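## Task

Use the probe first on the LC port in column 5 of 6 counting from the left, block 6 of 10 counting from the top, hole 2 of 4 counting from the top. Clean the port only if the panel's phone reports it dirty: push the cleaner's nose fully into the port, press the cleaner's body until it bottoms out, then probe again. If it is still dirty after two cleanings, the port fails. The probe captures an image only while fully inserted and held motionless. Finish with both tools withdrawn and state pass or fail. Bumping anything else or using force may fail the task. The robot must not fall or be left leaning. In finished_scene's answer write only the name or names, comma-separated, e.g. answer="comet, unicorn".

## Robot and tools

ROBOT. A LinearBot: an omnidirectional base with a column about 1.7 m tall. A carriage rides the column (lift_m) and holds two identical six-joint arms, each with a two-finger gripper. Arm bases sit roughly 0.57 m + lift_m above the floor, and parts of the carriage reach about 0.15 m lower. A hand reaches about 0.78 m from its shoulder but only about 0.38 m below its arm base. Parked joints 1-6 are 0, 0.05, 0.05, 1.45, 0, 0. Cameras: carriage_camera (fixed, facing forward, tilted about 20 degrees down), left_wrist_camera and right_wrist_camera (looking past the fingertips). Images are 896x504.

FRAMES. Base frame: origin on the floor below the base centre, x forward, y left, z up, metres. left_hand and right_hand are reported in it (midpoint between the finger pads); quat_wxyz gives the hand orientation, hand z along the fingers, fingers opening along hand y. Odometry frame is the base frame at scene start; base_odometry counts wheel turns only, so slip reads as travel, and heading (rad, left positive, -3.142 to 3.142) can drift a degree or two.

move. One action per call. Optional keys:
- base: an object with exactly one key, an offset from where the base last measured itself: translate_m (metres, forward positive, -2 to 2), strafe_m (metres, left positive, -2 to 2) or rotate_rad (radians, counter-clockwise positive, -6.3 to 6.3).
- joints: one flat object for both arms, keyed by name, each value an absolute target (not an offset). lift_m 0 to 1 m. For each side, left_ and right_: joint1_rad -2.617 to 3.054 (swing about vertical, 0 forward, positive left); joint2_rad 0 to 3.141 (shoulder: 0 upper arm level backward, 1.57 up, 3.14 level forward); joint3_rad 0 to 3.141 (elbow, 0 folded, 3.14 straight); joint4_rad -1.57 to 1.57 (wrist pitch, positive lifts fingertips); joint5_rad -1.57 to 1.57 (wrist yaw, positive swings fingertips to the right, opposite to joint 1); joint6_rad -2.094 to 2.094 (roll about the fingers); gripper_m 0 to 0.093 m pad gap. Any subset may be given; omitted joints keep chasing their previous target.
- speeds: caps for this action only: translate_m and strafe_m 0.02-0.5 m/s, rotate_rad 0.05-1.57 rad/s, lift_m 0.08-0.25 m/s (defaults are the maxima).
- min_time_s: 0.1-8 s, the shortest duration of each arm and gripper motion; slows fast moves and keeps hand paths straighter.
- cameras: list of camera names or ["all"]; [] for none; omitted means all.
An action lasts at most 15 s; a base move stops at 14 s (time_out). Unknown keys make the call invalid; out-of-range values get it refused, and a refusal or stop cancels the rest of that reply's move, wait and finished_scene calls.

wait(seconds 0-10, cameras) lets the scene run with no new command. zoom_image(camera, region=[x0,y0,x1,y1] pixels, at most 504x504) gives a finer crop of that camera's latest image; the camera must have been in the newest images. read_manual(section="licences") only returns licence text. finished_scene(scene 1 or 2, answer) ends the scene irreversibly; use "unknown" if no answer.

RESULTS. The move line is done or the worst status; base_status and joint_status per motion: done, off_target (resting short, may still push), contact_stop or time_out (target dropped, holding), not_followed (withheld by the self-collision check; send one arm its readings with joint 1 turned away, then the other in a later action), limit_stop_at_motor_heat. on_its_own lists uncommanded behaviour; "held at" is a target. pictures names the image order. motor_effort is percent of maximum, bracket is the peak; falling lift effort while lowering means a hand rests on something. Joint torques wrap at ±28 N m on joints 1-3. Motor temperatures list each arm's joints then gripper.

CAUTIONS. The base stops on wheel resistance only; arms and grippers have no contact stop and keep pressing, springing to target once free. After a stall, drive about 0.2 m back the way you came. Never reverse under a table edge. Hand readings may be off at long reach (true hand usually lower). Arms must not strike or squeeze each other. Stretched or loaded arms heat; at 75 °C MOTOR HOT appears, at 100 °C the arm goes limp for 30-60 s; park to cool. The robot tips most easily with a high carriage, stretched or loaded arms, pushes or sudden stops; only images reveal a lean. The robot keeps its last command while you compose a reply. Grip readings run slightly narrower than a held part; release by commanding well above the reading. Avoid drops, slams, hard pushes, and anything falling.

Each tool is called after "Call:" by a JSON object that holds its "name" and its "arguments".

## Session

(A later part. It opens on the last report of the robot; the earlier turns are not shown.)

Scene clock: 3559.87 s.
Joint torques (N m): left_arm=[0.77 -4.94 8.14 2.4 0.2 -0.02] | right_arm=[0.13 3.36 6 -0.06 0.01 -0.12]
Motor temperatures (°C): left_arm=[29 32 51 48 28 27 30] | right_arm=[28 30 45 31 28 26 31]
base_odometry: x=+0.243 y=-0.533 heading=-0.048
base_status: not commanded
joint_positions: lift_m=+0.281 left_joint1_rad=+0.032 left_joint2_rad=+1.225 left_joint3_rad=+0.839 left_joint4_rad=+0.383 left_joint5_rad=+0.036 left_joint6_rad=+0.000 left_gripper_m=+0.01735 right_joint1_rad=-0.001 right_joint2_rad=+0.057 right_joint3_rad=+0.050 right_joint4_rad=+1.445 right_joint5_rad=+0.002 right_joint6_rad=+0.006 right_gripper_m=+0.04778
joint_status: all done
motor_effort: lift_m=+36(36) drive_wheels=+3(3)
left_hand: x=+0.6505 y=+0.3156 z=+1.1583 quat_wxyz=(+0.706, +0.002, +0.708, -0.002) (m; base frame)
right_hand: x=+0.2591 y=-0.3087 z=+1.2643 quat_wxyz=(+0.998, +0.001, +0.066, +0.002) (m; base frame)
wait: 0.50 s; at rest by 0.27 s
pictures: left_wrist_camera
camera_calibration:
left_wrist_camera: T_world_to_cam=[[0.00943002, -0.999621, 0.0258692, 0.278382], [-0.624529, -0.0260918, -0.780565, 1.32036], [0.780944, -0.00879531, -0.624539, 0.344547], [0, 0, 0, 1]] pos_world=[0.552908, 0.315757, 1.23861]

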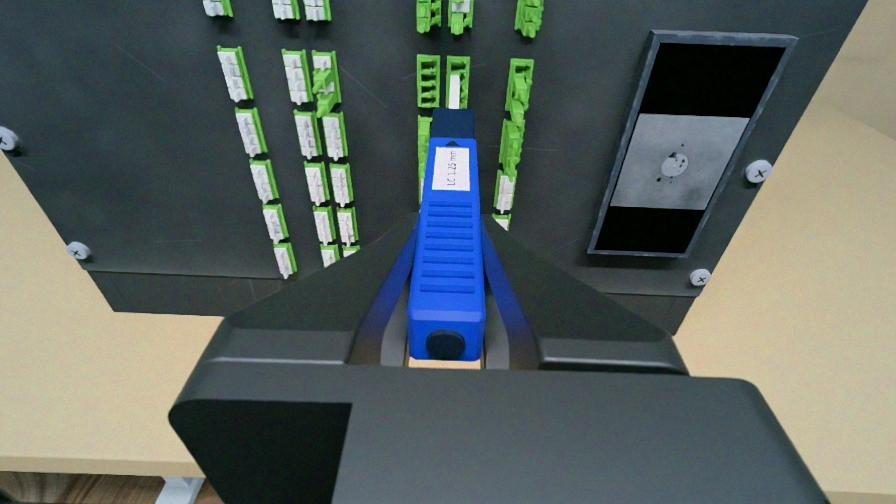

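Call:
{"name": "move", "arguments": {"base": {"translate_m": -0.003}, "speeds": {"translate_m": 0.02}, "cameras": []}}

Call:
{"name": "wait", "arguments": {"seconds": 0.5, "cameras": ["left_wrist_camera"]}}

Call:
{"name": "zoom_image", "arguments": {"camera": "left_wrist_camera", "region": [440, 55, 470, 85]}}

Scene clock: 3593.33 s.
Joint torques (N m): left_arm=[0.73 -5.04 8.14 2.39 0.18 -0.02] | right_arm=[0.1 3.33 6.01 -0.08 0.02 -0.12]
Motor temperatures (°C): left_arm=[29 32 51 49 28 27 30] | right_arm=[28 30 45 31 28 26 31]
move: done
base_odometry: x=+0.240 y=-0.533 heading=-0.048
base_status: done
joint_positions: lift_m=+0.281 left_joint1_rad=+0.032 left_joint2_rad=+1.225 left_joint3_rad=+0.839 left_joint4_rad=+0.383 left_joint5_rad=+0.038 left_joint6_rad=+0.000 left_gripper_m=+0.01735 right_joint1_rad=-0.001 right_joint2_rad=+0.057 right_joint3_rad=+0.050 right_joint4_rad=+1.445 right_joint5_rad=+0.002 right_joint6_rad=+0.006 right_gripper_m=+0.04778
joint_status: not commanded
motor_effort: lift_m=+31(36) drive_wheels=+0(10)
left_hand: x=+0.6505 y=+0.3153 z=+1.1582 quat_wxyz=(+0.706, +0.002, +0.708, -0.002) (m; base frame)
right_hand: x=+0.2589 y=-0.3087 z=+1.2644 quat_wxyz=(+0.998, +0.001, +0.066, +0.002) (m; base frame)
pictures: none
No camera images: "cameras" was empty.

Scene clock: 3593.83 s.
Joint torques (N m): left_arm=[0.76 -4.98 8.2 2.39 0.18 -0.02] | right_arm=[0.09 3.34 6.02 -0.07 0.01 -0.12]
Motor temperatures (°C): left_arm=[29 32 51 49 28 27 30] | right_arm=[28 30 45 31 28 26 31]
base_odometry: x=+0.240 y=-0.533 heading=-0.048
base_status: done
joint_positions: lift_m=+0.281 left_joint1_rad=+0.032 left_joint2_rad=+1.225 left_joint3_rad=+0.839 left_joint4_rad=+0.383 left_joint5_rad=+0.038 left_joint6_rad=+0.000 left_gripper_m=+0.01735 right_joint1_rad=-0.001 right_joint2_rad=+0.057 right_joint3_rad=+0.050 right_joint4_rad=+1.445 right_joint5_rad=+0.002 right_joint6_rad=+0.006 right_gripper_m=+0.04778
joint_status: not commanded
motor_effort: lift_m=+30(36) drive_wheels=+0(10)
left_hand: x=+0.6505 y=+0.3153 z=+1.1582 quat_wxyz=(+0.706, +0.002, +0.708, -0.002) (m; base frame)
right_hand: x=+0.2591 y=-0.3087 z=+1.2643 quat_wxyz=(+0.998, +0.001, +0.066, +0.002) (m; base frame)
wait: 0.50 s; at rest by 0.27 s
pictures: left_wrist_camera
camera_calibration:
left_wrist_camera: T_world_to_cam=[[0.00794031, -0.999633, 0.0259156, 0.279052], [-0.624847, -0.0251938, -0.780341, 1.31997], [0.780707, -0.00999717, -0.624818, 0.345401], [0, 0, 0, 1]] pos_world=[0.552909, 0.315658, 1.23861]

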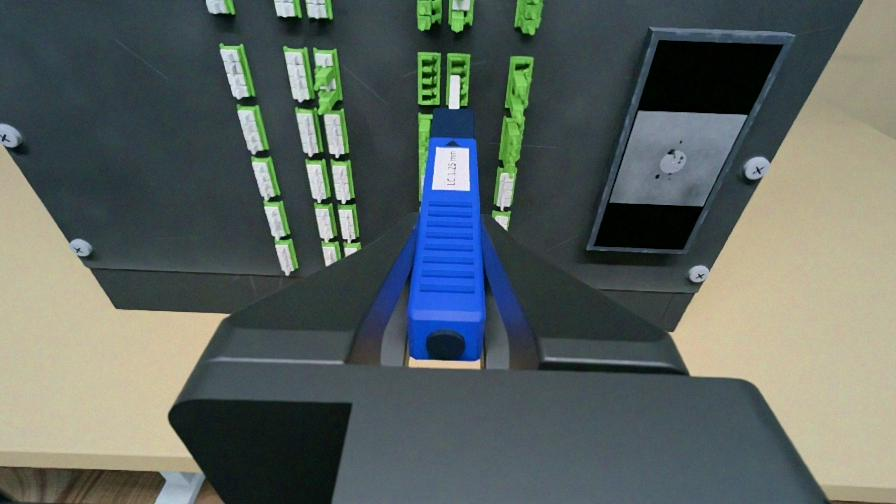

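Scaled by 16.800 from the camera's 896x504 image, which has a finer 1280x720 frame.

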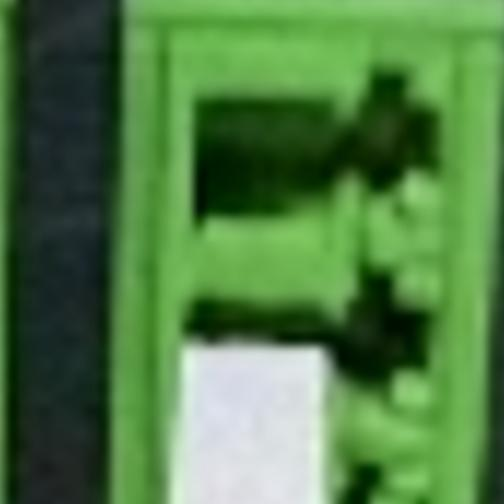

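Call:
{"name": "move", "arguments": {"joints": {"lift_m": 0.2818, "left_joint4_rad": 0.382}, "speeds": {"lift_m": 0.08}, "min_time_s": 1, "cameras": []}}

Call:
{"name": "move", "arguments": {"joints": {"left_joint4_rad": 0.3905}, "min_time_s": 0.5, "cameras": []}}

Call:
{"name": "wait", "arguments": {"seconds": 0.5, "cameras": ["left_wrist_camera"]}}

Call:
{"name": "zoom_image", "arguments": {"camera": "left_wrist_camera", "region": [440, 55, 470, 85]}}

Scene clock: 3614.43 s.
Joint torques (N m): left_arm=[0.76 -5 8.17 2.34 0.18 -0.01] | right_arm=[0.13 3.32 6.02 -0.06 0.01 -0.11]
Motor temperatures (°C): left_arm=[29 32 51 49 28 27 30] | right_arm=[28 30 45 31 28 26 31]
move: done
base_odometry: x=+0.240 y=-0.533 heading=-0.048
base_status: not commanded
joint_positions: lift_m=+0.282 left_joint1_rad=+0.032 left_joint2_rad=+1.225 left_joint3_rad=+0.839 left_joint4_rad=+0.380 left_joint5_rad=+0.038 left_joint6_rad=+0.000 left_gripper_m=+0.01735 right_joint1_rad=-0.001 right_joint2_rad=+0.057 right_joint3_rad=+0.050 right_joint4_rad=+1.445 right_joint5_rad=+0.002 right_joint6_rad=+0.006 right_gripper_m=+0.04778
joint_status: all done
motor_effort: lift_m=+39(44) drive_wheels=+0(0)
left_hand: x=+0.6505 y=+0.3153 z=+1.1583 quat_wxyz=(+0.705, +0.002, +0.709, -0.002) (m; base frame)
right_hand: x=+0.2591 y=-0.3087 z=+1.2652 quat_wxyz=(+0.998, +0.001, +0.066, +0.002) (m; base frame)
pictures: none
No camera images: "cameras" was empty.

Scene clock: 3615.23 s.
Joint torques (N m): left_arm=[0.73 -4.96 8.16 2.45 0.18 -0.01] | right_arm=[0.12 3.34 6.01 -0.06 0.02 -0.12]
Motor temperatures (°C): left_arm=[29 32 51 49 28 27 30] | right_arm=[28 30 45 31 28 26 31]
move: done
base_odometry: x=+0.240 y=-0.533 heading=-0.048
base_status: not commanded
joint_positions: lift_m=+0.282 left_joint1_rad=+0.032 left_joint2_rad=+1.225 left_joint3_rad=+0.839 left_joint4_rad=+0.380 left_joint5_rad=+0.038 left_joint6_rad=+0.000 left_gripper_m=+0.01735 right_joint1_rad=-0.001 right_joint2_rad=+0.057 right_joint3_rad=+0.050 right_joint4_rad=+1.445 right_joint5_rad=+0.002 right_joint6_rad=+0.006 right_gripper_m=+0.04778
joint_status: all done
motor_effort: lift_m=+40(43) drive_wheels=+0(0)
left_hand: x=+0.6505 y=+0.3153 z=+1.1583 quat_wxyz=(+0.705, +0.002, +0.709, -0.002) (m; base frame)
right_hand: x=+0.2591 y=-0.3087 z=+1.2652 quat_wxyz=(+0.998, +0.001, +0.066, +0.002) (m; base frame)
pictures: none
No camera images: "cameras" was empty.

Scene clock: 3615.73 s.
Joint torques (N m): left_arm=[0.75 -4.94 8.17 2.46 0.18 -0.01] | right_arm=[0.12 3.3 6.04 -0.07 0.01 -0.12]
Motor temperatures (°C): left_arm=[29 32 51 49 28 27 30] | right_arm=[28 30 45 31 28 26 31]
base_odometry: x=+0.240 y=-0.533 heading=-0.048
base_status: not commanded
joint_positions: lift_m=+0.282 left_joint1_rad=+0.032 left_joint2_rad=+1.225 left_joint3_rad=+0.839 left_joint4_rad=+0.380 left_joint5_rad=+0.038 left_joint6_rad=+0.000 left_gripper_m=+0.01735 right_joint1_rad=-0.001 right_joint2_rad=+0.057 right_joint3_rad=+0.050 right_joint4_rad=+1.445 right_joint5_rad=+0.002 right_joint6_rad=+0.006 right_gripper_m=+0.04778
joint_status: all done
motor_effort: lift_m=+37(43) drive_wheels=+0(0)
left_hand: x=+0.6505 y=+0.3153 z=+1.1583 quat_wxyz=(+0.705, +0.002, +0.709, -0.002) (m; base frame)
right_hand: x=+0.2591 y=-0.3087 z=+1.2652 quat_wxyz=(+0.998, +0.001, +0.066, +0.002) (m; base frame)
wait: 0.50 s; at rest by 0.27 s
pictures: left_wrist_camera
camera_calibration:
left_wrist_camera: T_world_to_cam=[[0.00808193, -0.99963, 0.0259682, 0.278895], [-0.627231, -0.0252928, -0.778422, 1.31945], [0.778791, -0.0099969, -0.627204, 0.349426], [0, 0, 0, 1]] pos_world=[0.55322, 0.315658, 1.23901]

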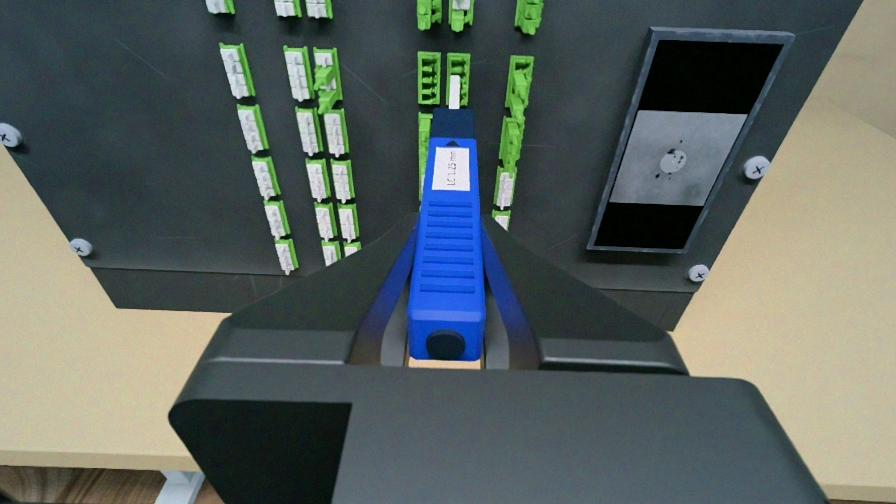

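Scaled by 16.800 from the camera's 896x504 image, which has a finer 1280x720 frame.

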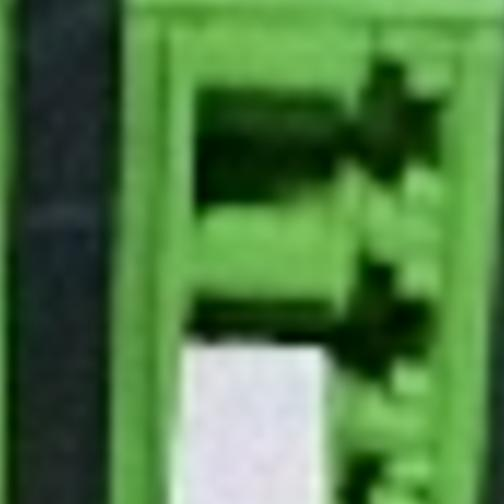

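Call:
{"name": "move", "arguments": {"joints": {"lift_m": 0.2823}, "speeds": {"lift_m": 0.08}, "cameras": []}}

Call:
{"name": "move", "arguments": {"base": {"translate_m": 0.002}, "speeds": {"translate_m": 0.02}, "cameras": []}}

Call:
{"name": "wait", "arguments": {"seconds": 0.5, "cameras": ["left_wrist_camera"]}}

Call:
{"name": "zoom_image", "arguments": {"camera": "left_wrist_camera", "region": [440, 55, 470, 85]}}

Scene clock: 3624.83 s.
Joint torques (N m): left_arm=[0.76 -5 8.18 2.46 0.18 -0.01] | right_arm=[0.12 3.28 6.04 -0.07 0.01 -0.12]
Motor temperatures (°C): left_arm=[29 32 51 48 28 27 30] | right_arm=[28 30 45 31 28 26 31]
move: done
base_odometry: x=+0.240 y=-0.533 heading=-0.048
base_status: not commanded
joint_positions: lift_m=+0.282 left_joint1_rad=+0.032 left_joint2_rad=+1.225 left_joint3_rad=+0.839 left_joint4_rad=+0.380 left_joint5_rad=+0.038 left_joint6_rad=+0.000 left_gripper_m=+0.01735 right_joint1_rad=-0.001 right_joint2_rad=+0.057 right_joint3_rad=+0.050 right_joint4_rad=+1.444 right_joint5_rad=+0.002 right_joint6_rad=+0.006 right_gripper_m=+0.04778
joint_status: all done
motor_effort: lift_m=+40(43) drive_wheels=+0(0)
left_hand: x=+0.6505 y=+0.3153 z=+1.1588 quat_wxyz=(+0.705, +0.002, +0.709, -0.002) (m; base frame)
right_hand: x=+0.2592 y=-0.3087 z=+1.2656 quat_wxyz=(+0.998, +0.001, +0.067, +0.002) (m; base frame)
pictures: none
No camera images: "cameras" was empty.

Scene clock: 3625.50 s.
Joint torques (N m): left_arm=[0.75 -4.93 8.17 2.47 0.18 -0.01] | right_arm=[0.12 3.33 6.02 -0.1 0.01 -0.12]
Motor temperatures (°C): left_arm=[29 32 51 48 28 27 30] | right_arm=[28 30 45 31 28 26 31]
move: done
base_odometry: x=+0.242 y=-0.533 heading=-0.049
base_status: done
joint_positions: lift_m=+0.282 left_joint1_rad=+0.032 left_joint2_rad=+1.225 left_joint3_rad=+0.839 left_joint4_rad=+0.381 left_joint5_rad=+0.038 left_joint6_rad=+0.000 left_gripper_m=+0.01735 right_joint1_rad=-0.001 right_joint2_rad=+0.057 right_joint3_rad=+0.050 right_joint4_rad=+1.445 right_joint5_rad=+0.002 right_joint6_rad=+0.006 right_gripper_m=+0.04778
joint_status: not commanded
motor_effort: lift_m=+39(43) drive_wheels=+1(7)
left_hand: x=+0.6505 y=+0.3153 z=+1.1589 quat_wxyz=(+0.705, +0.002, +0.709, -0.002) (m; base frame)
right_hand: x=+0.2591 y=-0.3087 z=+1.2656 quat_wxyz=(+0.998, +0.001, +0.066, +0.002) (m; base frame)
pictures: none
No camera images: "cameras" was empty.

Scene clock: 3626.00 s.
Joint torques (N m): left_arm=[0.8 -4.97 8.17 2.44 0.17 -0.01] | right_arm=[0.12 3.33 6.04 -0.06 0.01 -0.11]
Motor temperatures (°C): left_arm=[29 32 51 48 28 27 30] | right_arm=[28 30 45 31 28 26 31]
base_odometry: x=+0.242 y=-0.533 heading=-0.049
base_status: done
joint_positions: lift_m=+0.282 left_joint1_rad=+0.032 left_joint2_rad=+1.225 left_joint3_rad=+0.839 left_joint4_rad=+0.381 left_joint5_rad=+0.038 left_joint6_rad=+0.000 left_gripper_m=+0.01735 right_joint1_rad=-0.001 right_joint2_rad=+0.057 right_joint3_rad=+0.050 right_joint4_rad=+1.444 right_joint5_rad=+0.002 right_joint6_rad=+0.006 right_gripper_m=+0.04778
joint_status: not commanded
motor_effort: lift_m=+40(43) drive_wheels=+1(7)
left_hand: x=+0.6505 y=+0.3153 z=+1.1589 quat_wxyz=(+0.705, +0.002, +0.709, -0.002) (m; base frame)
right_hand: x=+0.2592 y=-0.3087 z=+1.2656 quat_wxyz=(+0.998, +0.001, +0.067, +0.002) (m; base frame)
wait: 0.50 s; at rest by 0.27 s
pictures: left_wrist_camera
camera_calibration:
left_wrist_camera: T_world_to_cam=[[0.00806306, -0.99963, 0.0259762, 0.278884], [-0.626623, -0.025295, -0.778912, 1.32005], [0.779281, -0.00999687, -0.626595, 0.348794], [0, 0, 0, 1]] pos_world=[0.553117, 0.315658, 1.23951]

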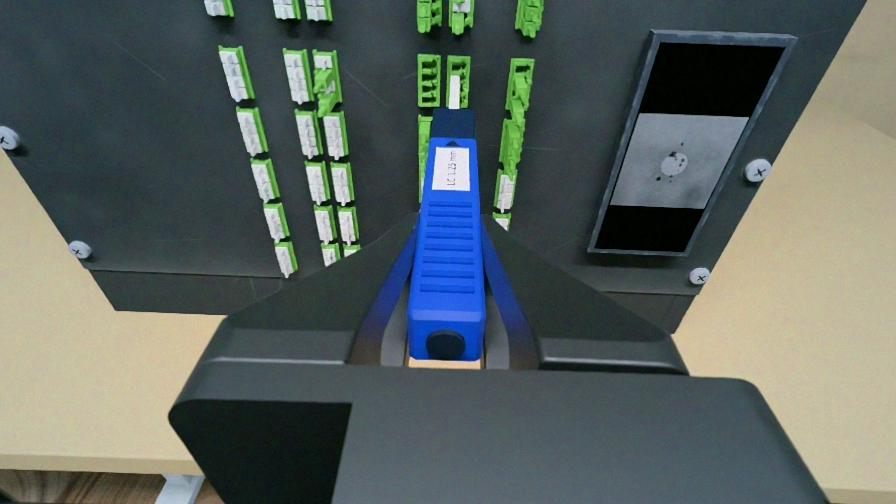

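Scaled by 16.800 from the camera's 896x504 image, which has a finer 1280x720 frame.

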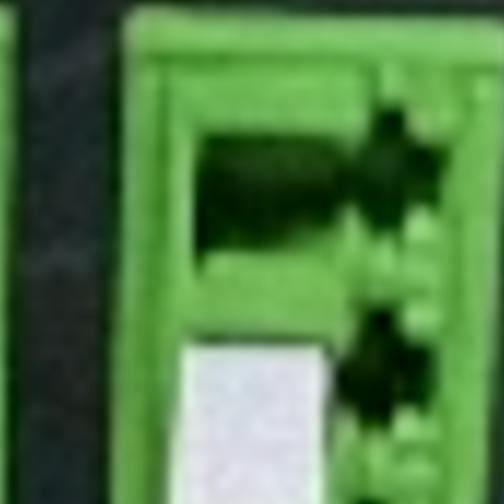

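Call:
{"name": "move", "arguments": {"joints": {"left_joint5_rad": 0.0508}, "min_time_s": 1, "cameras": []}}

Call:
{"name": "wait", "arguments": {"seconds": 0.5, "cameras": ["left_wrist_camera"]}}

Call:
{"name": "zoom_image", "arguments": {"camera": "left_wrist_camera", "region": [440, 55, 470, 85]}}

Scene clock: 3635.13 s.
Joint torques (N m): left_arm=[0.77 -4.93 8.14 2.44 0.18 -0.02] | right_arm=[0.12 3.33 6.02 -0.07 0.01 -0.12]
Motor temperatures (°C): left_arm=[29 32 51 48 28 27 30] | right_arm=[28 30 45 31 28 26 31]
move: done
base_odometry: x=+0.242 y=-0.533 heading=-0.049
base_status: not commanded
joint_positions: lift_m=+0.282 left_joint1_rad=+0.032 left_joint2_rad=+1.225 left_joint3_rad=+0.839 left_joint4_rad=+0.381 left_joint5_rad=+0.039 left_joint6_rad=+0.000 left_gripper_m=+0.01735 right_joint1_rad=-0.001 right_joint2_rad=+0.057 right_joint3_rad=+0.050 right_joint4_rad=+1.444 right_joint5_rad=+0.002 right_joint6_rad=+0.006 right_gripper_m=+0.04778
joint_status: all done
motor_effort: lift_m=+42(46) drive_wheels=+1(1)
left_hand: x=+0.6505 y=+0.3151 z=+1.1589 quat_wxyz=(+0.705, +0.003, +0.709, -0.003) (m; base frame)
right_hand: x=+0.2592 y=-0.3087 z=+1.2656 quat_wxyz=(+0.998, +0.001, +0.067, +0.002) (m; base frame)
pictures: none
No camera images: "cameras" was empty.

Scene clock: 3635.63 s.
Joint torques (N m): left_arm=[0.76 -4.96 8.16 2.44 0.18 -0.01] | right_arm=[0.09 3.32 6.05 -0.06 0.01 -0.12]
Motor temperatures (°C): left_arm=[29 32 51 48 28 27 30] | right_arm=[28 30 45 31 28 26 31]
base_odometry: x=+0.242 y=-0.533 heading=-0.049
base_status: not commanded
joint_positions: lift_m=+0.282 left_joint1_rad=+0.032 left_joint2_rad=+1.225 left_joint3_rad=+0.839 left_joint4_rad=+0.381 left_joint5_rad=+0.039 left_joint6_rad=+0.000 left_gripper_m=+0.01735 right_joint1_rad=-0.001 right_joint2_rad=+0.057 right_joint3_rad=+0.050 right_joint4_rad=+1.444 right_joint5_rad=+0.002 right_joint6_rad=+0.006 right_gripper_m=+0.04778
joint_status: all done
motor_effort: lift_m=+37(46) drive_wheels=+1(1)
left_hand: x=+0.6505 y=+0.3151 z=+1.1589 quat_wxyz=(+0.705, +0.003, +0.709, -0.003) (m; base frame)
right_hand: x=+0.2592 y=-0.3087 z=+1.2656 quat_wxyz=(+0.998, +0.001, +0.067, +0.002) (m; base frame)
wait: 0.50 s; at rest by 0.27 s
pictures: left_wrist_camera
camera_calibration:
left_wrist_camera: T_world_to_cam=[[0.00650094, -0.999642, 0.0259512, 0.279683], [-0.62666, -0.0242963, -0.778914, 1.31976], [0.779266, -0.0111989, -0.626594, 0.349179], [0, 0, 0, 1]] pos_world=[0.553117, 0.315559, 1.23951]

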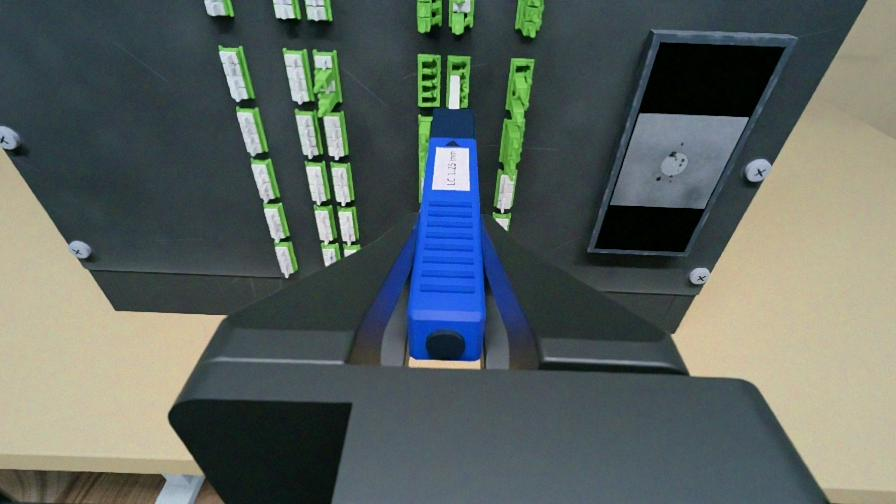

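Scaled by 16.800 from the camera's 896x504 image, which has a finer 1280x720 frame.

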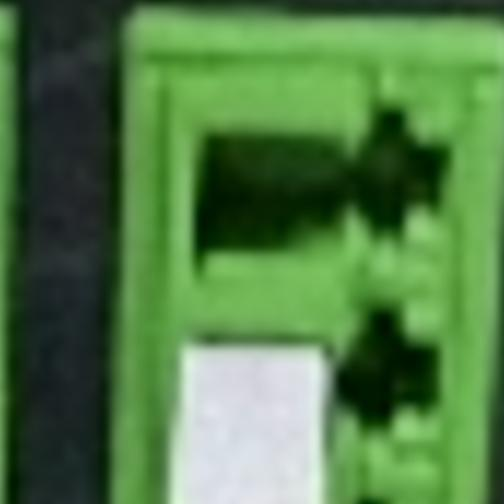

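Call:
{"name": "move", "arguments": {"joints": {"left_joint5_rad": 0.0530}, "min_time_s": 1, "cameras": []}}

Call:
{"name": "wait", "arguments": {"seconds": 0.5, "cameras": ["left_wrist_camera"]}}

Call:
{"name": "zoom_image", "arguments": {"camera": "left_wrist_camera", "region": [440, 55, 470, 85]}}

Scene clock: 3641.03 s.
Joint torques (N m): left_arm=[0.79 -4.96 8.16 2.45 0.19 -0.01] | right_arm=[0.1 3.36 6.01 -0.07 0.01 -0.12]
Motor temperatures (°C): left_arm=[29 32 51 48 28 27 30] | right_arm=[28 30 45 31 28 26 31]
move: done
base_odometry: x=+0.242 y=-0.533 heading=-0.049
base_status: not commanded
joint_positions: lift_m=+0.282 left_joint1_rad=+0.032 left_joint2_rad=+1.225 left_joint3_rad=+0.839 left_joint4_rad=+0.381 left_joint5_rad=+0.041 left_joint6_rad=+0.000 left_gripper_m=+0.01735 right_joint1_rad=-0.001 right_joint2_rad=+0.057 right_joint3_rad=+0.050 right_joint4_rad=+1.444 right_joint5_rad=+0.002 right_joint6_rad=+0.006 right_gripper_m=+0.04778
joint_status: all done
motor_effort: lift_m=+40(45) drive_wheels=+1(1)
left_hand: x=+0.6505 y=+0.3148 z=+1.1589 quat_wxyz=(+0.705, +0.003, +0.709, -0.003) (m; base frame)
right_hand: x=+0.2592 y=-0.3087 z=+1.2656 quat_wxyz=(+0.998, +0.001, +0.067, +0.002) (m; base frame)
pictures: none
No camera images: "cameras" was empty.

Scene clock: 3641.53 s.
Joint torques (N m): left_arm=[0.76 -4.96 8.17 2.44 0.19 -0.02] | right_arm=[0.12 3.32 6.02 -0.06 0.01 -0.12]
Motor temperatures (°C): left_arm=[29 32 51 48 28 27 30] | right_arm=[28 30 45 31 28 26 31]
base_odometry: x=+0.242 y=-0.533 heading=-0.049
base_status: not commanded
joint_positions: lift_m=+0.282 left_joint1_rad=+0.032 left_joint2_rad=+1.225 left_joint3_rad=+0.839 left_joint4_rad=+0.381 left_joint5_rad=+0.041 left_joint6_rad=+0.000 left_gripper_m=+0.01735 right_joint1_rad=-0.001 right_joint2_rad=+0.057 right_joint3_rad=+0.050 right_joint4_rad=+1.444 right_joint5_rad=+0.002 right_joint6_rad=+0.006 right_gripper_m=+0.04778
joint_status: all done
motor_effort: lift_m=+46(45) drive_wheels=+1(1)
left_hand: x=+0.6505 y=+0.3147 z=+1.1589 quat_wxyz=(+0.705, +0.003, +0.709, -0.003) (m; base frame)
right_hand: x=+0.2592 y=-0.3087 z=+1.2656 quat_wxyz=(+0.998, +0.001, +0.067, +0.002) (m; base frame)
wait: 0.50 s; at rest by 0.27 s
pictures: left_wrist_camera
camera_calibration:
left_wrist_camera: T_world_to_cam=[[0.00458098, -0.999652, 0.0259605, 0.280538], [-0.626702, -0.0231, -0.778917, 1.3194], [0.779246, -0.0127013, -0.62659, 0.349657], [0, 0, 0, 1]] pos_world=[0.553117, 0.315359, 1.23951]

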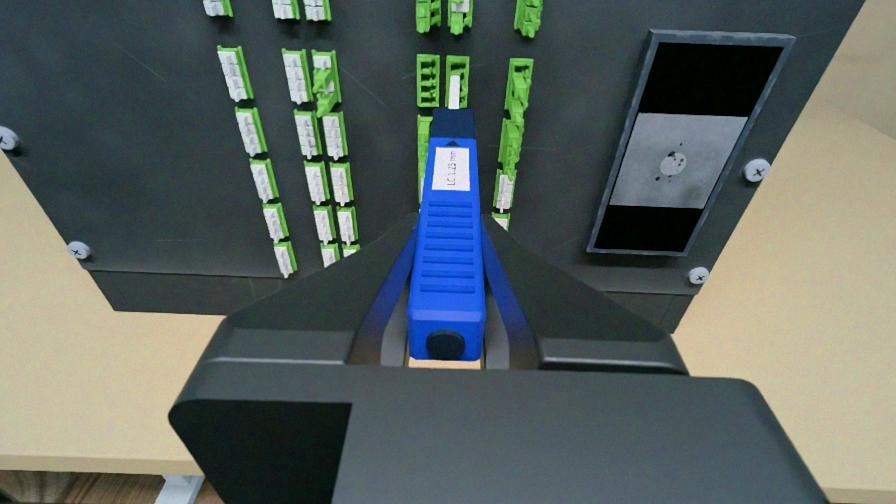

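Scaled by 16.800 from the camera's 896x504 image, which has a finer 1280x720 frame.

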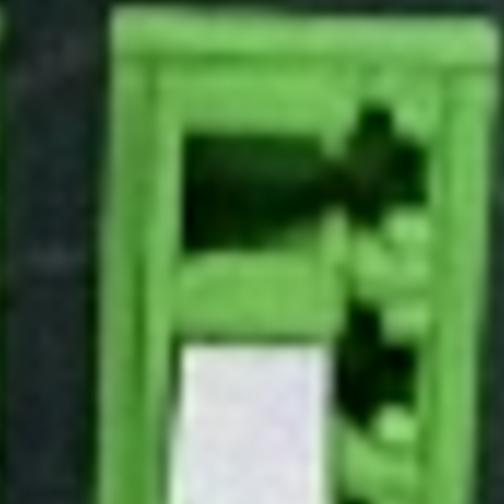

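Call:
{"name": "move", "arguments": {"base": {"translate_m": 0.002}, "speeds": {"translate_m": 0.02}, "cameras": []}}

Call:
{"name": "wait", "arguments": {"seconds": 0.5, "cameras": ["left_wrist_camera"]}}

Call:
{"name": "zoom_image", "arguments": {"camera": "left_wrist_camera", "region": [440, 55, 470, 85]}}

Scene clock: 3648.63 s.
Joint torques (N m): left_arm=[0.55 -4.89 8.17 2.42 0.2 -0.01] | right_arm=[0.12 3.34 6 -0.13 0.02 -0.12]
Motor temperatures (°C): left_arm=[29 32 51 48 28 27 30] | right_arm=[28 30 45 31 28 26 31]
move: done
base_odometry: x=+0.244 y=-0.533 heading=-0.049
base_status: done
joint_positions: lift_m=+0.282 left_joint1_rad=+0.034 left_joint2_rad=+1.225 left_joint3_rad=+0.839 left_joint4_rad=+0.381 left_joint5_rad=+0.041 left_joint6_rad=+0.000 left_gripper_m=+0.01735 right_joint1_rad=-0.001 right_joint2_rad=+0.057 right_joint3_rad=+0.050 right_joint4_rad=+1.445 right_joint5_rad=+0.002 right_joint6_rad=+0.006 right_gripper_m=+0.04778
joint_status: not commanded
motor_effort: lift_m=+42(44) drive_wheels=+3(9)
left_hand: x=+0.6505 y=+0.3157 z=+1.1590 quat_wxyz=(+0.705, +0.003, +0.709, -0.003) (m; base frame)
right_hand: x=+0.2591 y=-0.3087 z=+1.2656 quat_wxyz=(+0.998, +0.001, +0.066, +0.002) (m; base frame)
pictures: none
No camera images: "cameras" was empty.

Scene clock: 3649.13 s.
Joint torques (N m): left_arm=[0.58 -4.92 8.17 2.45 0.18 -0.02] | right_arm=[0.13 3.33 6.04 -0.07 0.02 -0.12]
Motor temperatures (°C): left_arm=[29 32 51 48 28 27 30] | right_arm=[28 30 45 31 28 26 31]
base_odometry: x=+0.244 y=-0.533 heading=-0.049
base_status: done
joint_positions: lift_m=+0.282 left_joint1_rad=+0.034 left_joint2_rad=+1.225 left_joint3_rad=+0.839 left_joint4_rad=+0.381 left_joint5_rad=+0.041 left_joint6_rad=+0.000 left_gripper_m=+0.01735 right_joint1_rad=-0.001 right_joint2_rad=+0.057 right_joint3_rad=+0.050 right_joint4_rad=+1.445 right_joint5_rad=+0.002 right_joint6_rad=+0.006 right_gripper_m=+0.04778
joint_status: not commanded
motor_effort: lift_m=+40(44) drive_wheels=+3(9)
left_hand: x=+0.6505 y=+0.3157 z=+1.1590 quat_wxyz=(+0.705, +0.003, +0.709, -0.003) (m; base frame)
right_hand: x=+0.2591 y=-0.3087 z=+1.2656 quat_wxyz=(+0.998, +0.001, +0.066, +0.002) (m; base frame)
wait: 0.50 s; at rest by 0.27 s
pictures: left_wrist_camera
camera_calibration:
left_wrist_camera: T_world_to_cam=[[0.00684943, -0.999641, 0.0259195, 0.280126], [-0.626372, -0.024494, -0.779139, 1.32003], [0.779494, -0.0108986, -0.626315, 0.348682], [0, 0, 0, 1]] pos_world=[0.553116, 0.316158, 1.23961]

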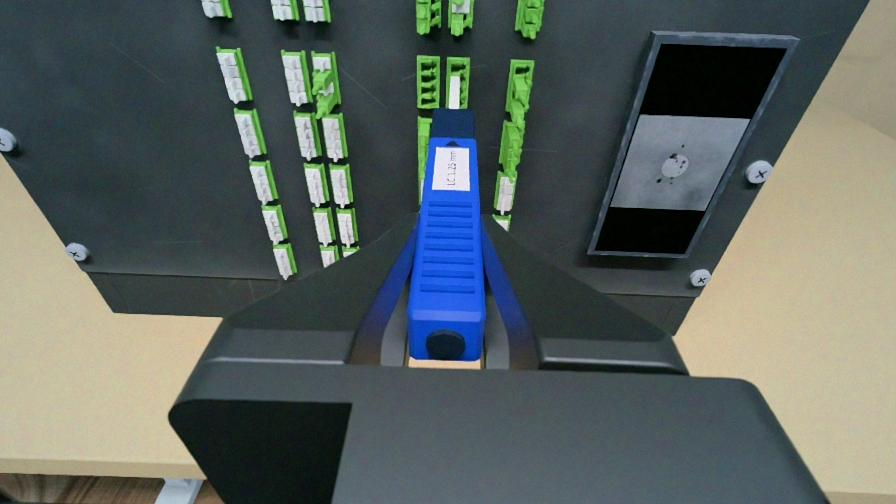

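Scaled by 16.800 from the camera's 896x504 image, which has a finer 1280x720 frame.

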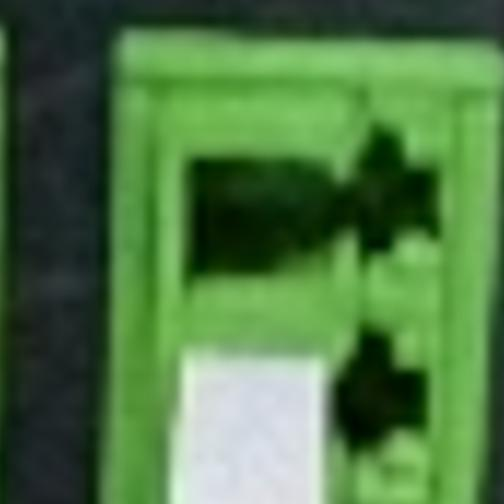

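Call:
{"name": "move", "arguments": {"base": {"translate_m": -0.002}, "joints": {"left_joint1_rad": 0.034, "left_joint5_rad": 0.041}, "speeds": {"translate_m": 0.02}, "min_time_s": 0.5, "cameras": []}}

Call:
{"name": "move", "arguments": {"joints": {"lift_m": 0.2819}, "speeds": {"lift_m": 0.08}, "cameras": []}}

Call:
{"name": "wait", "arguments": {"seconds": 0.5, "cameras": ["left_wrist_camera"]}}

Call:
{"name": "zoom_image", "arguments": {"camera": "left_wrist_camera", "region": [440, 55, 470, 85]}}

Scene clock: 3669.07 s.
Joint torques (N m): left_arm=[0.01 -4.88 8.21 2.43 0.06 -0.02] | right_arm=[0.13 3.32 6.01 -0.05 0.02 -0.11]
Motor temperatures (°C): left_arm=[29 32 51 48 28 27 30] | right_arm=[28 30 45 30 28 26 31]
move: done
base_odometry: x=+0.242 y=-0.533 heading=-0.049
base_status: done
joint_positions: lift_m=+0.282 left_joint1_rad=+0.034 left_joint2_rad=+1.225 left_joint3_rad=+0.839 left_joint4_rad=+0.381 left_joint5_rad=+0.041 left_joint6_rad=+0.000 left_gripper_m=+0.01735 right_joint1_rad=-0.001 right_joint2_rad=+0.057 right_joint3_rad=+0.050 right_joint4_rad=+1.445 right_joint5_rad=+0.002 right_joint6_rad=+0.006 right_gripper_m=+0.04778
joint_status: all done
motor_effort: lift_m=+41(43) drive_wheels=+1(10)
left_hand: x=+0.6505 y=+0.3157 z=+1.1590 quat_wxyz=(+0.705, +0.003, +0.709, -0.003) (m; base frame)
right_hand: x=+0.2591 y=-0.3087 z=+1.2656 quat_wxyz=(+0.998, +0.001, +0.066, +0.002) (m; base frame)
pictures: none
No camera images: "cameras" was empty.

Scene clock: 3669.37 s.
Joint torques (N m): left_arm=[0.02 -4.93 8.21 2.47 0.05 -0.02] | right_arm=[0.13 3.33 6.02 -0.06 -0.01 -0.11]
Motor temperatures (°C): left_arm=[29 32 51 48 28 27 30] | right_arm=[28 30 45 30 28 26 31]
move: done
base_odometry: x=+0.242 y=-0.533 heading=-0.049
base_status: not commanded
joint_positions: lift_m=+0.282 left_joint1_rad=+0.034 left_joint2_rad=+1.225 left_joint3_rad=+0.839 left_joint4_rad=+0.381 left_joint5_rad=+0.041 left_joint6_rad=+0.000 left_gripper_m=+0.01735 right_joint1_rad=-0.001 right_joint2_rad=+0.057 right_joint3_rad=+0.050 right_joint4_rad=+1.445 right_joint5_rad=+0.002 right_joint6_rad=+0.006 right_gripper_m=+0.04778
joint_status: all done
motor_effort: lift_m=+32(35) drive_wheels=+1(1)
left_hand: x=+0.6505 y=+0.3157 z=+1.1590 quat_wxyz=(+0.705, +0.003, +0.709, -0.003) (m; base frame)
right_hand: x=+0.2591 y=-0.3087 z=+1.2656 quat_wxyz=(+0.998, +0.001, +0.066, +0.002) (m; base frame)
pictures: none
No camera images: "cameras" was empty.

Scene clock: 3669.87 s.
Joint torques (N m): left_arm=[0.02 -4.94 8.17 2.44 0.05 -0.02] | right_arm=[0.12 3.38 6 -0.07 0.01 -0.12]
Motor temperatures (°C): left_arm=[29 32 51 48 28 27 30] | right_arm=[28 30 45 30 28 26 31]
base_odometry: x=+0.242 y=-0.533 heading=-0.049
base_status: not commanded
joint_positions: lift_m=+0.282 left_joint1_rad=+0.034 left_joint2_rad=+1.225 left_joint3_rad=+0.839 left_joint4_rad=+0.381 left_joint5_rad=+0.041 left_joint6_rad=+0.000 left_gripper_m=+0.01735 right_joint1_rad=-0.001 right_joint2_rad=+0.057 right_joint3_rad=+0.050 right_joint4_rad=+1.445 right_joint5_rad=+0.002 right_joint6_rad=+0.006 right_gripper_m=+0.04778
joint_status: all done
motor_effort: lift_m=+36(35) drive_wheels=+1(1)
left_hand: x=+0.6505 y=+0.3157 z=+1.1590 quat_wxyz=(+0.705, +0.003, +0.709, -0.003) (m; base frame)
right_hand: x=+0.2591 y=-0.3087 z=+1.2656 quat_wxyz=(+0.998, +0.001, +0.066, +0.002) (m; base frame)
wait: 0.50 s; at rest by 0.27 s
pictures: left_wrist_camera
camera_calibration:
left_wrist_camera: T_world_to_cam=[[0.00684943, -0.999641, 0.0259195, 0.280126], [-0.626372, -0.024494, -0.779139, 1.32003], [0.779494, -0.0108986, -0.626315, 0.348682], [0, 0, 0, 1]] pos_world=[0.553116, 0.316158, 1.23961]

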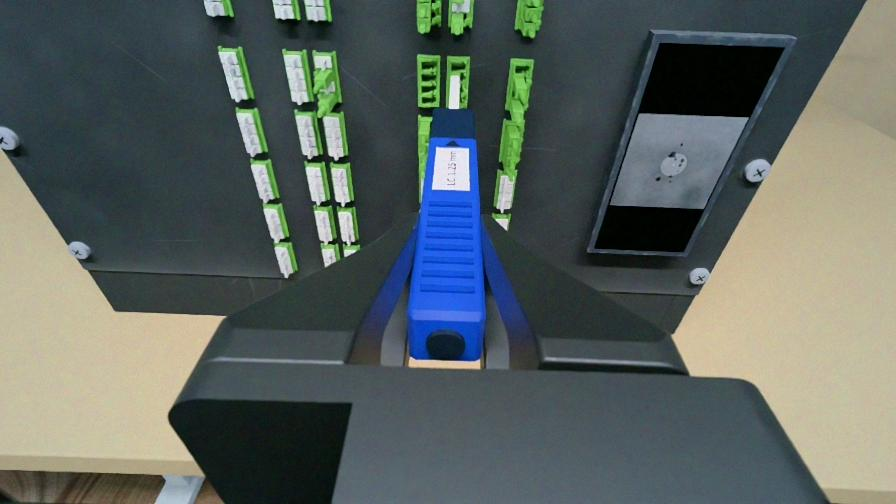

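Scaled by 16.800 from the camera's 896x504 image, which has a finer 1280x720 frame.

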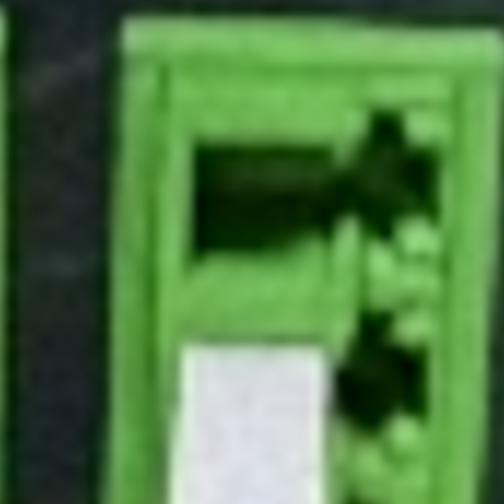

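Call:
{"name": "move", "arguments": {"joints": {"lift_m": 0.2813}, "speeds": {"lift_m": 0.08}, "cameras": []}}

Call:
{"name": "wait", "arguments": {"seconds": 0.5, "cameras": ["left_wrist_camera"]}}

Call:
{"name": "zoom_image", "arguments": {"camera": "left_wrist_camera", "region": [440, 55, 470, 85]}}

Scene clock: 3677.50 s.
Joint torques (N m): left_arm=[0.03 -4.98 8.1 2.44 0.06 -0.02] | right_arm=[0.1 3.36 6.01 -0.07 0.02 -0.12]
Motor temperatures (°C): left_arm=[29 32 51 48 28 27 30] | right_arm=[28 30 45 30 28 26 31]
move: done
base_odometry: x=+0.242 y=-0.533 heading=-0.049
base_status: not commanded
joint_positions: lift_m=+0.282 left_joint1_rad=+0.034 left_joint2_rad=+1.225 left_joint3_rad=+0.839 left_joint4_rad=+0.381 left_joint5_rad=+0.041 left_joint6_rad=+0.000 left_gripper_m=+0.01735 right_joint1_rad=-0.001 right_joint2_rad=+0.057 right_joint3_rad=+0.050 right_joint4_rad=+1.445 right_joint5_rad=+0.002 right_joint6_rad=+0.006 right_gripper_m=+0.04778
joint_status: all done
motor_effort: lift_m=+32(33) drive_wheels=+1(1)
left_hand: x=+0.6505 y=+0.3157 z=+1.1585 quat_wxyz=(+0.705, +0.003, +0.709, -0.003) (m; base frame)
right_hand: x=+0.2591 y=-0.3087 z=+1.2652 quat_wxyz=(+0.998, +0.001, +0.066, +0.002) (m; base frame)
pictures: none
No camera images: "cameras" was empty.

Scene clock: 3678.00 s.
Joint torques (N m): left_arm=[0.03 -4.97 8.17 2.44 0.04 -0.01] | right_arm=[0.1 3.3 6.04 -0.07 0.02 -0.12]
Motor temperatures (°C): left_arm=[29 32 51 48 28 27 30] | right_arm=[28 30 45 30 28 26 31]
base_odometry: x=+0.242 y=-0.533 heading=-0.049
base_status: not commanded
joint_positions: lift_m=+0.282 left_joint1_rad=+0.034 left_joint2_rad=+1.225 left_joint3_rad=+0.839 left_joint4_rad=+0.381 left_joint5_rad=+0.041 left_joint6_rad=+0.000 left_gripper_m=+0.01735 right_joint1_rad=-0.001 right_joint2_rad=+0.057 right_joint3_rad=+0.050 right_joint4_rad=+1.445 right_joint5_rad=+0.002 right_joint6_rad=+0.006 right_gripper_m=+0.04778
joint_status: all done
motor_effort: lift_m=+36(33) drive_wheels=+1(1)
left_hand: x=+0.6505 y=+0.3157 z=+1.1585 quat_wxyz=(+0.705, +0.003, +0.709, -0.003) (m; base frame)
right_hand: x=+0.2591 y=-0.3087 z=+1.2652 quat_wxyz=(+0.998, +0.001, +0.066, +0.002) (m; base frame)
wait: 0.50 s; at rest by 0.27 s
pictures: left_wrist_camera
camera_calibration:
left_wrist_camera: T_world_to_cam=[[0.00692258, -0.999638, 0.025996, 0.280003], [-0.62665, -0.0245955, -0.778912, 1.31955], [0.77927, -0.0108983, -0.626594, 0.348838], [0, 0, 0, 1]] pos_world=[0.553117, 0.316159, 1.23911]

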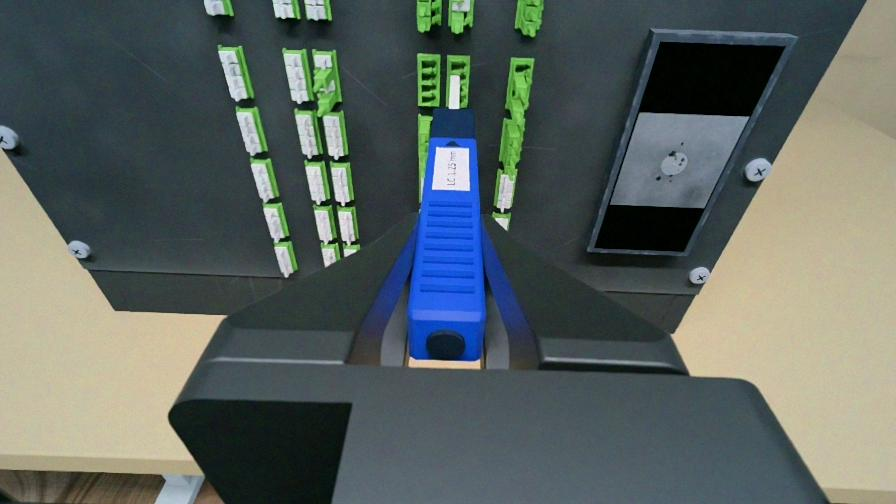

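Scaled by 16.800 from the camera's 896x504 image, which has a finer 1280x720 frame.

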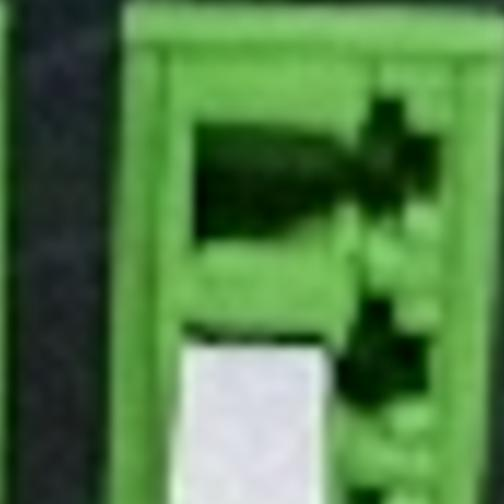

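Call:
{"name": "move", "arguments": {"joints": {"left_joint5_rad": 0.0545}, "min_time_s": 1, "cameras": []}}

Call:
{"name": "wait", "arguments": {"seconds": 0.5, "cameras": ["left_wrist_camera"]}}

Call:
{"name": "zoom_image", "arguments": {"camera": "left_wrist_camera", "region": [440, 55, 470, 85]}}

Scene clock: 3685.03 s.
Joint torques (N m): left_arm=[0.03 -4.96 8.2 2.44 0.19 -0.02] | right_arm=[0.12 3.33 6.04 -0.07 0.01 -0.12]
Motor temperatures (°C): left_arm=[29 32 51 48 28 27 30] | right_arm=[28 30 45 30 28 26 31]
move: done
base_odometry: x=+0.242 y=-0.533 heading=-0.049
base_status: not commanded
joint_positions: lift_m=+0.282 left_joint1_rad=+0.034 left_joint2_rad=+1.225 left_joint3_rad=+0.839 left_joint4_rad=+0.381 left_joint5_rad=+0.043 left_joint6_rad=+0.000 left_gripper_m=+0.01735 right_joint1_rad=-0.001 right_joint2_rad=+0.057 right_joint3_rad=+0.050 right_joint4_rad=+1.445 right_joint5_rad=+0.002 right_joint6_rad=+0.006 right_gripper_m=+0.04778
joint_status: all done
motor_effort: lift_m=+33(36) drive_wheels=+1(1)
left_hand: x=+0.6504 y=+0.3155 z=+1.1585 quat_wxyz=(+0.705, +0.003, +0.709, -0.003) (m; base frame)
right_hand: x=+0.2591 y=-0.3087 z=+1.2652 quat_wxyz=(+0.998, +0.001, +0.066, +0.002) (m; base frame)
pictures: none
No camera images: "cameras" was empty.

Scene clock: 3685.53 s.
Joint torques (N m): left_arm=[0.06 -4.96 8.17 2.44 0.19 -0.01] | right_arm=[0.13 3.34 6.04 -0.07 0.01 -0.12]
Motor temperatures (°C): left_arm=[29 32 51 48 28 27 30] | right_arm=[28 30 45 30 28 26 31]
base_odometry: x=+0.242 y=-0.533 heading=-0.049
base_status: not commanded
joint_positions: lift_m=+0.282 left_joint1_rad=+0.034 left_joint2_rad=+1.225 left_joint3_rad=+0.839 left_joint4_rad=+0.381 left_joint5_rad=+0.043 left_joint6_rad=+0.000 left_gripper_m=+0.01735 right_joint1_rad=-0.001 right_joint2_rad=+0.057 right_joint3_rad=+0.050 right_joint4_rad=+1.445 right_joint5_rad=+0.002 right_joint6_rad=+0.006 right_gripper_m=+0.04778
joint_status: all done
motor_effort: lift_m=+28(36) drive_wheels=+1(1)
left_hand: x=+0.6504 y=+0.3155 z=+1.1585 quat_wxyz=(+0.705, +0.003, +0.709, -0.003) (m; base frame)
right_hand: x=+0.2591 y=-0.3087 z=+1.2652 quat_wxyz=(+0.998, +0.001, +0.066, +0.002) (m; base frame)
wait: 0.50 s; at rest by 0.27 s
pictures: left_wrist_camera
camera_calibration:
left_wrist_camera: T_world_to_cam=[[0.00536154, -0.999648, 0.0259723, 0.2808], [-0.626685, -0.0235985, -0.778915, 1.31925], [0.779254, -0.0121003, -0.626591, 0.349222], [0, 0, 0, 1]] pos_world=[0.553117, 0.316059, 1.23911]

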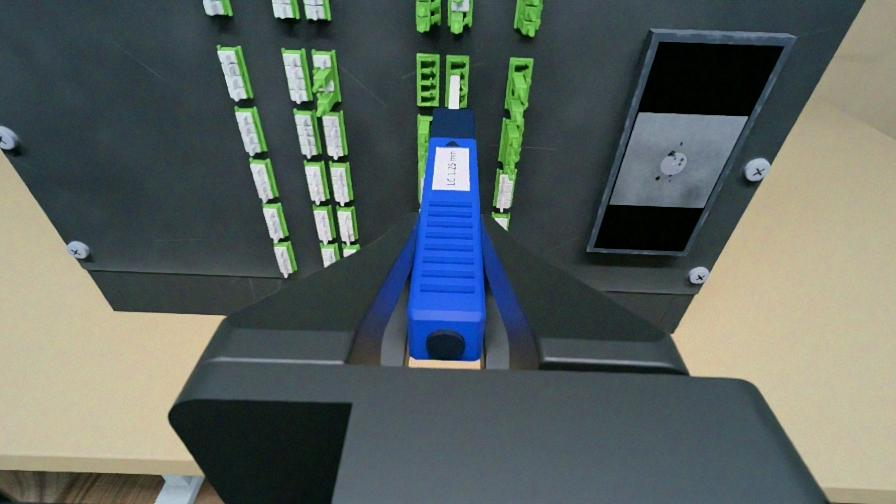

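Scaled by 16.800 from the camera's 896x504 image, which has a finer 1280x720 frame.

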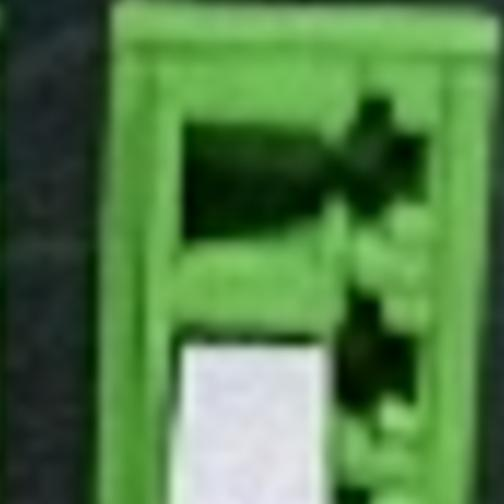

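Call:
{"name": "move", "arguments": {"joints": {"left_joint5_rad": 0.044}, "min_time_s": 0.3, "cameras": []}}

Call:
{"name": "move", "arguments": {"base": {"translate_m": 0.002}, "speeds": {"translate_m": 0.02}, "cameras": []}}

Call:
{"name": "wait", "arguments": {"seconds": 0.5, "cameras": ["left_wrist_camera"]}}

Call:
{"name": "zoom_image", "arguments": {"camera": "left_wrist_camera", "region": [440, 55, 470, 85]}}

Scene clock: 3692.43 s.
Joint torques (N m): left_arm=[0.05 -4.97 8.17 2.44 0.07 -0.01] | right_arm=[0.1 3.34 6.02 -0.07 0.02 -0.11]
Motor temperatures (°C): left_arm=[29 32 51 48 28 27 30] | right_arm=[28 30 45 30 28 26 31]
move: done
base_odometry: x=+0.242 y=-0.533 heading=-0.049
base_status: not commanded
joint_positions: lift_m=+0.282 left_joint1_rad=+0.034 left_joint2_rad=+1.225 left_joint3_rad=+0.839 left_joint4_rad=+0.381 left_joint5_rad=+0.043 left_joint6_rad=+0.000 left_gripper_m=+0.01735 right_joint1_rad=-0.001 right_joint2_rad=+0.057 right_joint3_rad=+0.050 right_joint4_rad=+1.445 right_joint5_rad=+0.002 right_joint6_rad=+0.006 right_gripper_m=+0.04778
joint_status: all done
motor_effort: lift_m=+30(34) drive_wheels=+1(1)
left_hand: x=+0.6504 y=+0.3154 z=+1.1585 quat_wxyz=(+0.705, +0.003, +0.709, -0.003) (m; base frame)
right_hand: x=+0.2591 y=-0.3087 z=+1.2652 quat_wxyz=(+0.998, +0.001, +0.066, +0.002) (m; base frame)
pictures: none
No camera images: "cameras" was empty.

Scene clock: 3693.10 s.
Joint torques (N m): left_arm=[0.01 -4.86 8.16 2.42 0.07 -0.01] | right_arm=[0.13 3.32 6.04 -0.11 0 -0.12]
Motor temperatures (°C): left_arm=[29 32 51 48 28 27 30] | right_arm=[28 30 45 30 28 26 31]
move: done
base_odometry: x=+0.243 y=-0.533 heading=-0.049
base_status: done
joint_positions: lift_m=+0.282 left_joint1_rad=+0.034 left_joint2_rad=+1.225 left_joint3_rad=+0.839 left_joint4_rad=+0.382 left_joint5_rad=+0.043 left_joint6_rad=+0.000 left_gripper_m=+0.01735 right_joint1_rad=-0.001 right_joint2_rad=+0.057 right_joint3_rad=+0.050 right_joint4_rad=+1.445 right_joint5_rad=+0.002 right_joint6_rad=+0.006 right_gripper_m=+0.04778
joint_status: not commanded
motor_effort: lift_m=+31(36) drive_wheels=+2(8)
left_hand: x=+0.6504 y=+0.3154 z=+1.1587 quat_wxyz=(+0.706, +0.003, +0.709, -0.003) (m; base frame)
right_hand: x=+0.2591 y=-0.3087 z=+1.2652 quat_wxyz=(+0.998, +0.001, +0.066, +0.002) (m; base frame)
pictures: none
No camera images: "cameras" was empty.

Scene clock: 3693.60 s.
Joint torques (N m): left_arm=[0.03 -4.96 8.13 2.43 0.06 -0.02] | right_arm=[0.12 3.34 6.02 -0.07 0.01 -0.12]
Motor temperatures (°C): left_arm=[29 32 51 48 28 27 30] | right_arm=[28 30 45 30 28 26 31]
base_odometry: x=+0.243 y=-0.533 heading=-0.049
base_status: done
joint_positions: lift_m=+0.282 left_joint1_rad=+0.034 left_joint2_rad=+1.225 left_joint3_rad=+0.839 left_joint4_rad=+0.382 left_joint5_rad=+0.043 left_joint6_rad=+0.000 left_gripper_m=+0.01735 right_joint1_rad=-0.001 right_joint2_rad=+0.057 right_joint3_rad=+0.050 right_joint4_rad=+1.444 right_joint5_rad=+0.002 right_joint6_rad=+0.006 right_gripper_m=+0.04778
joint_status: not commanded
motor_effort: lift_m=+29(36) drive_wheels=+2(8)
left_hand: x=+0.6504 y=+0.3154 z=+1.1587 quat_wxyz=(+0.706, +0.003, +0.709, -0.003) (m; base frame)
right_hand: x=+0.2592 y=-0.3087 z=+1.2652 quat_wxyz=(+0.998, +0.001, +0.067, +0.002) (m; base frame)
wait: 0.50 s; at rest by 0.27 s
pictures: left_wrist_camera
camera_calibration:
left_wrist_camera: T_world_to_cam=[[0.00492062, -0.999652, 0.0259308, 0.280992], [-0.626135, -0.0232987, -0.779367, 1.3195], [0.779699, -0.0124012, -0.626031, 0.348581], [0, 0, 0, 1]] pos_world=[0.553014, 0.315959, 1.23931]

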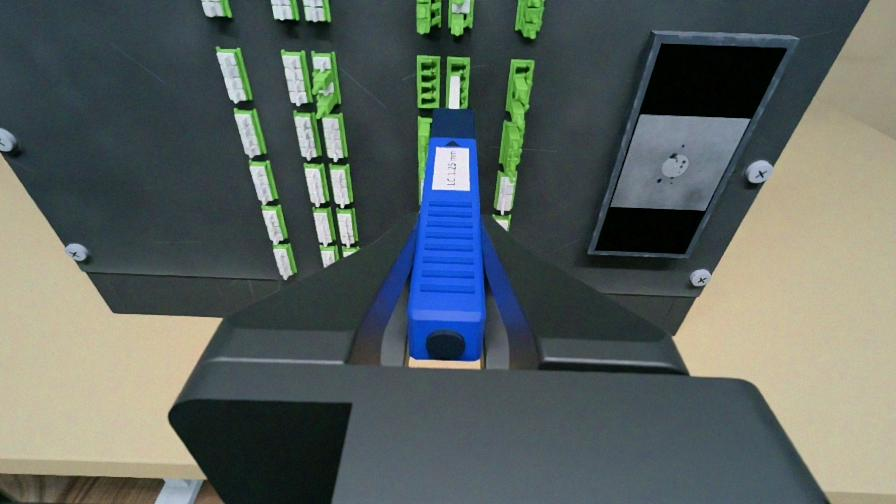

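Scaled by 16.800 from the camera's 896x504 image, which has a finer 1280x720 frame.

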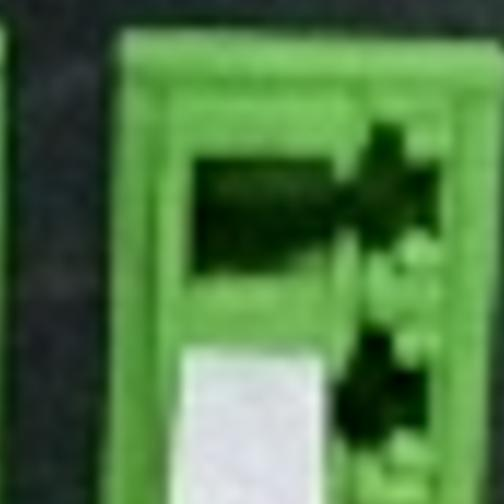

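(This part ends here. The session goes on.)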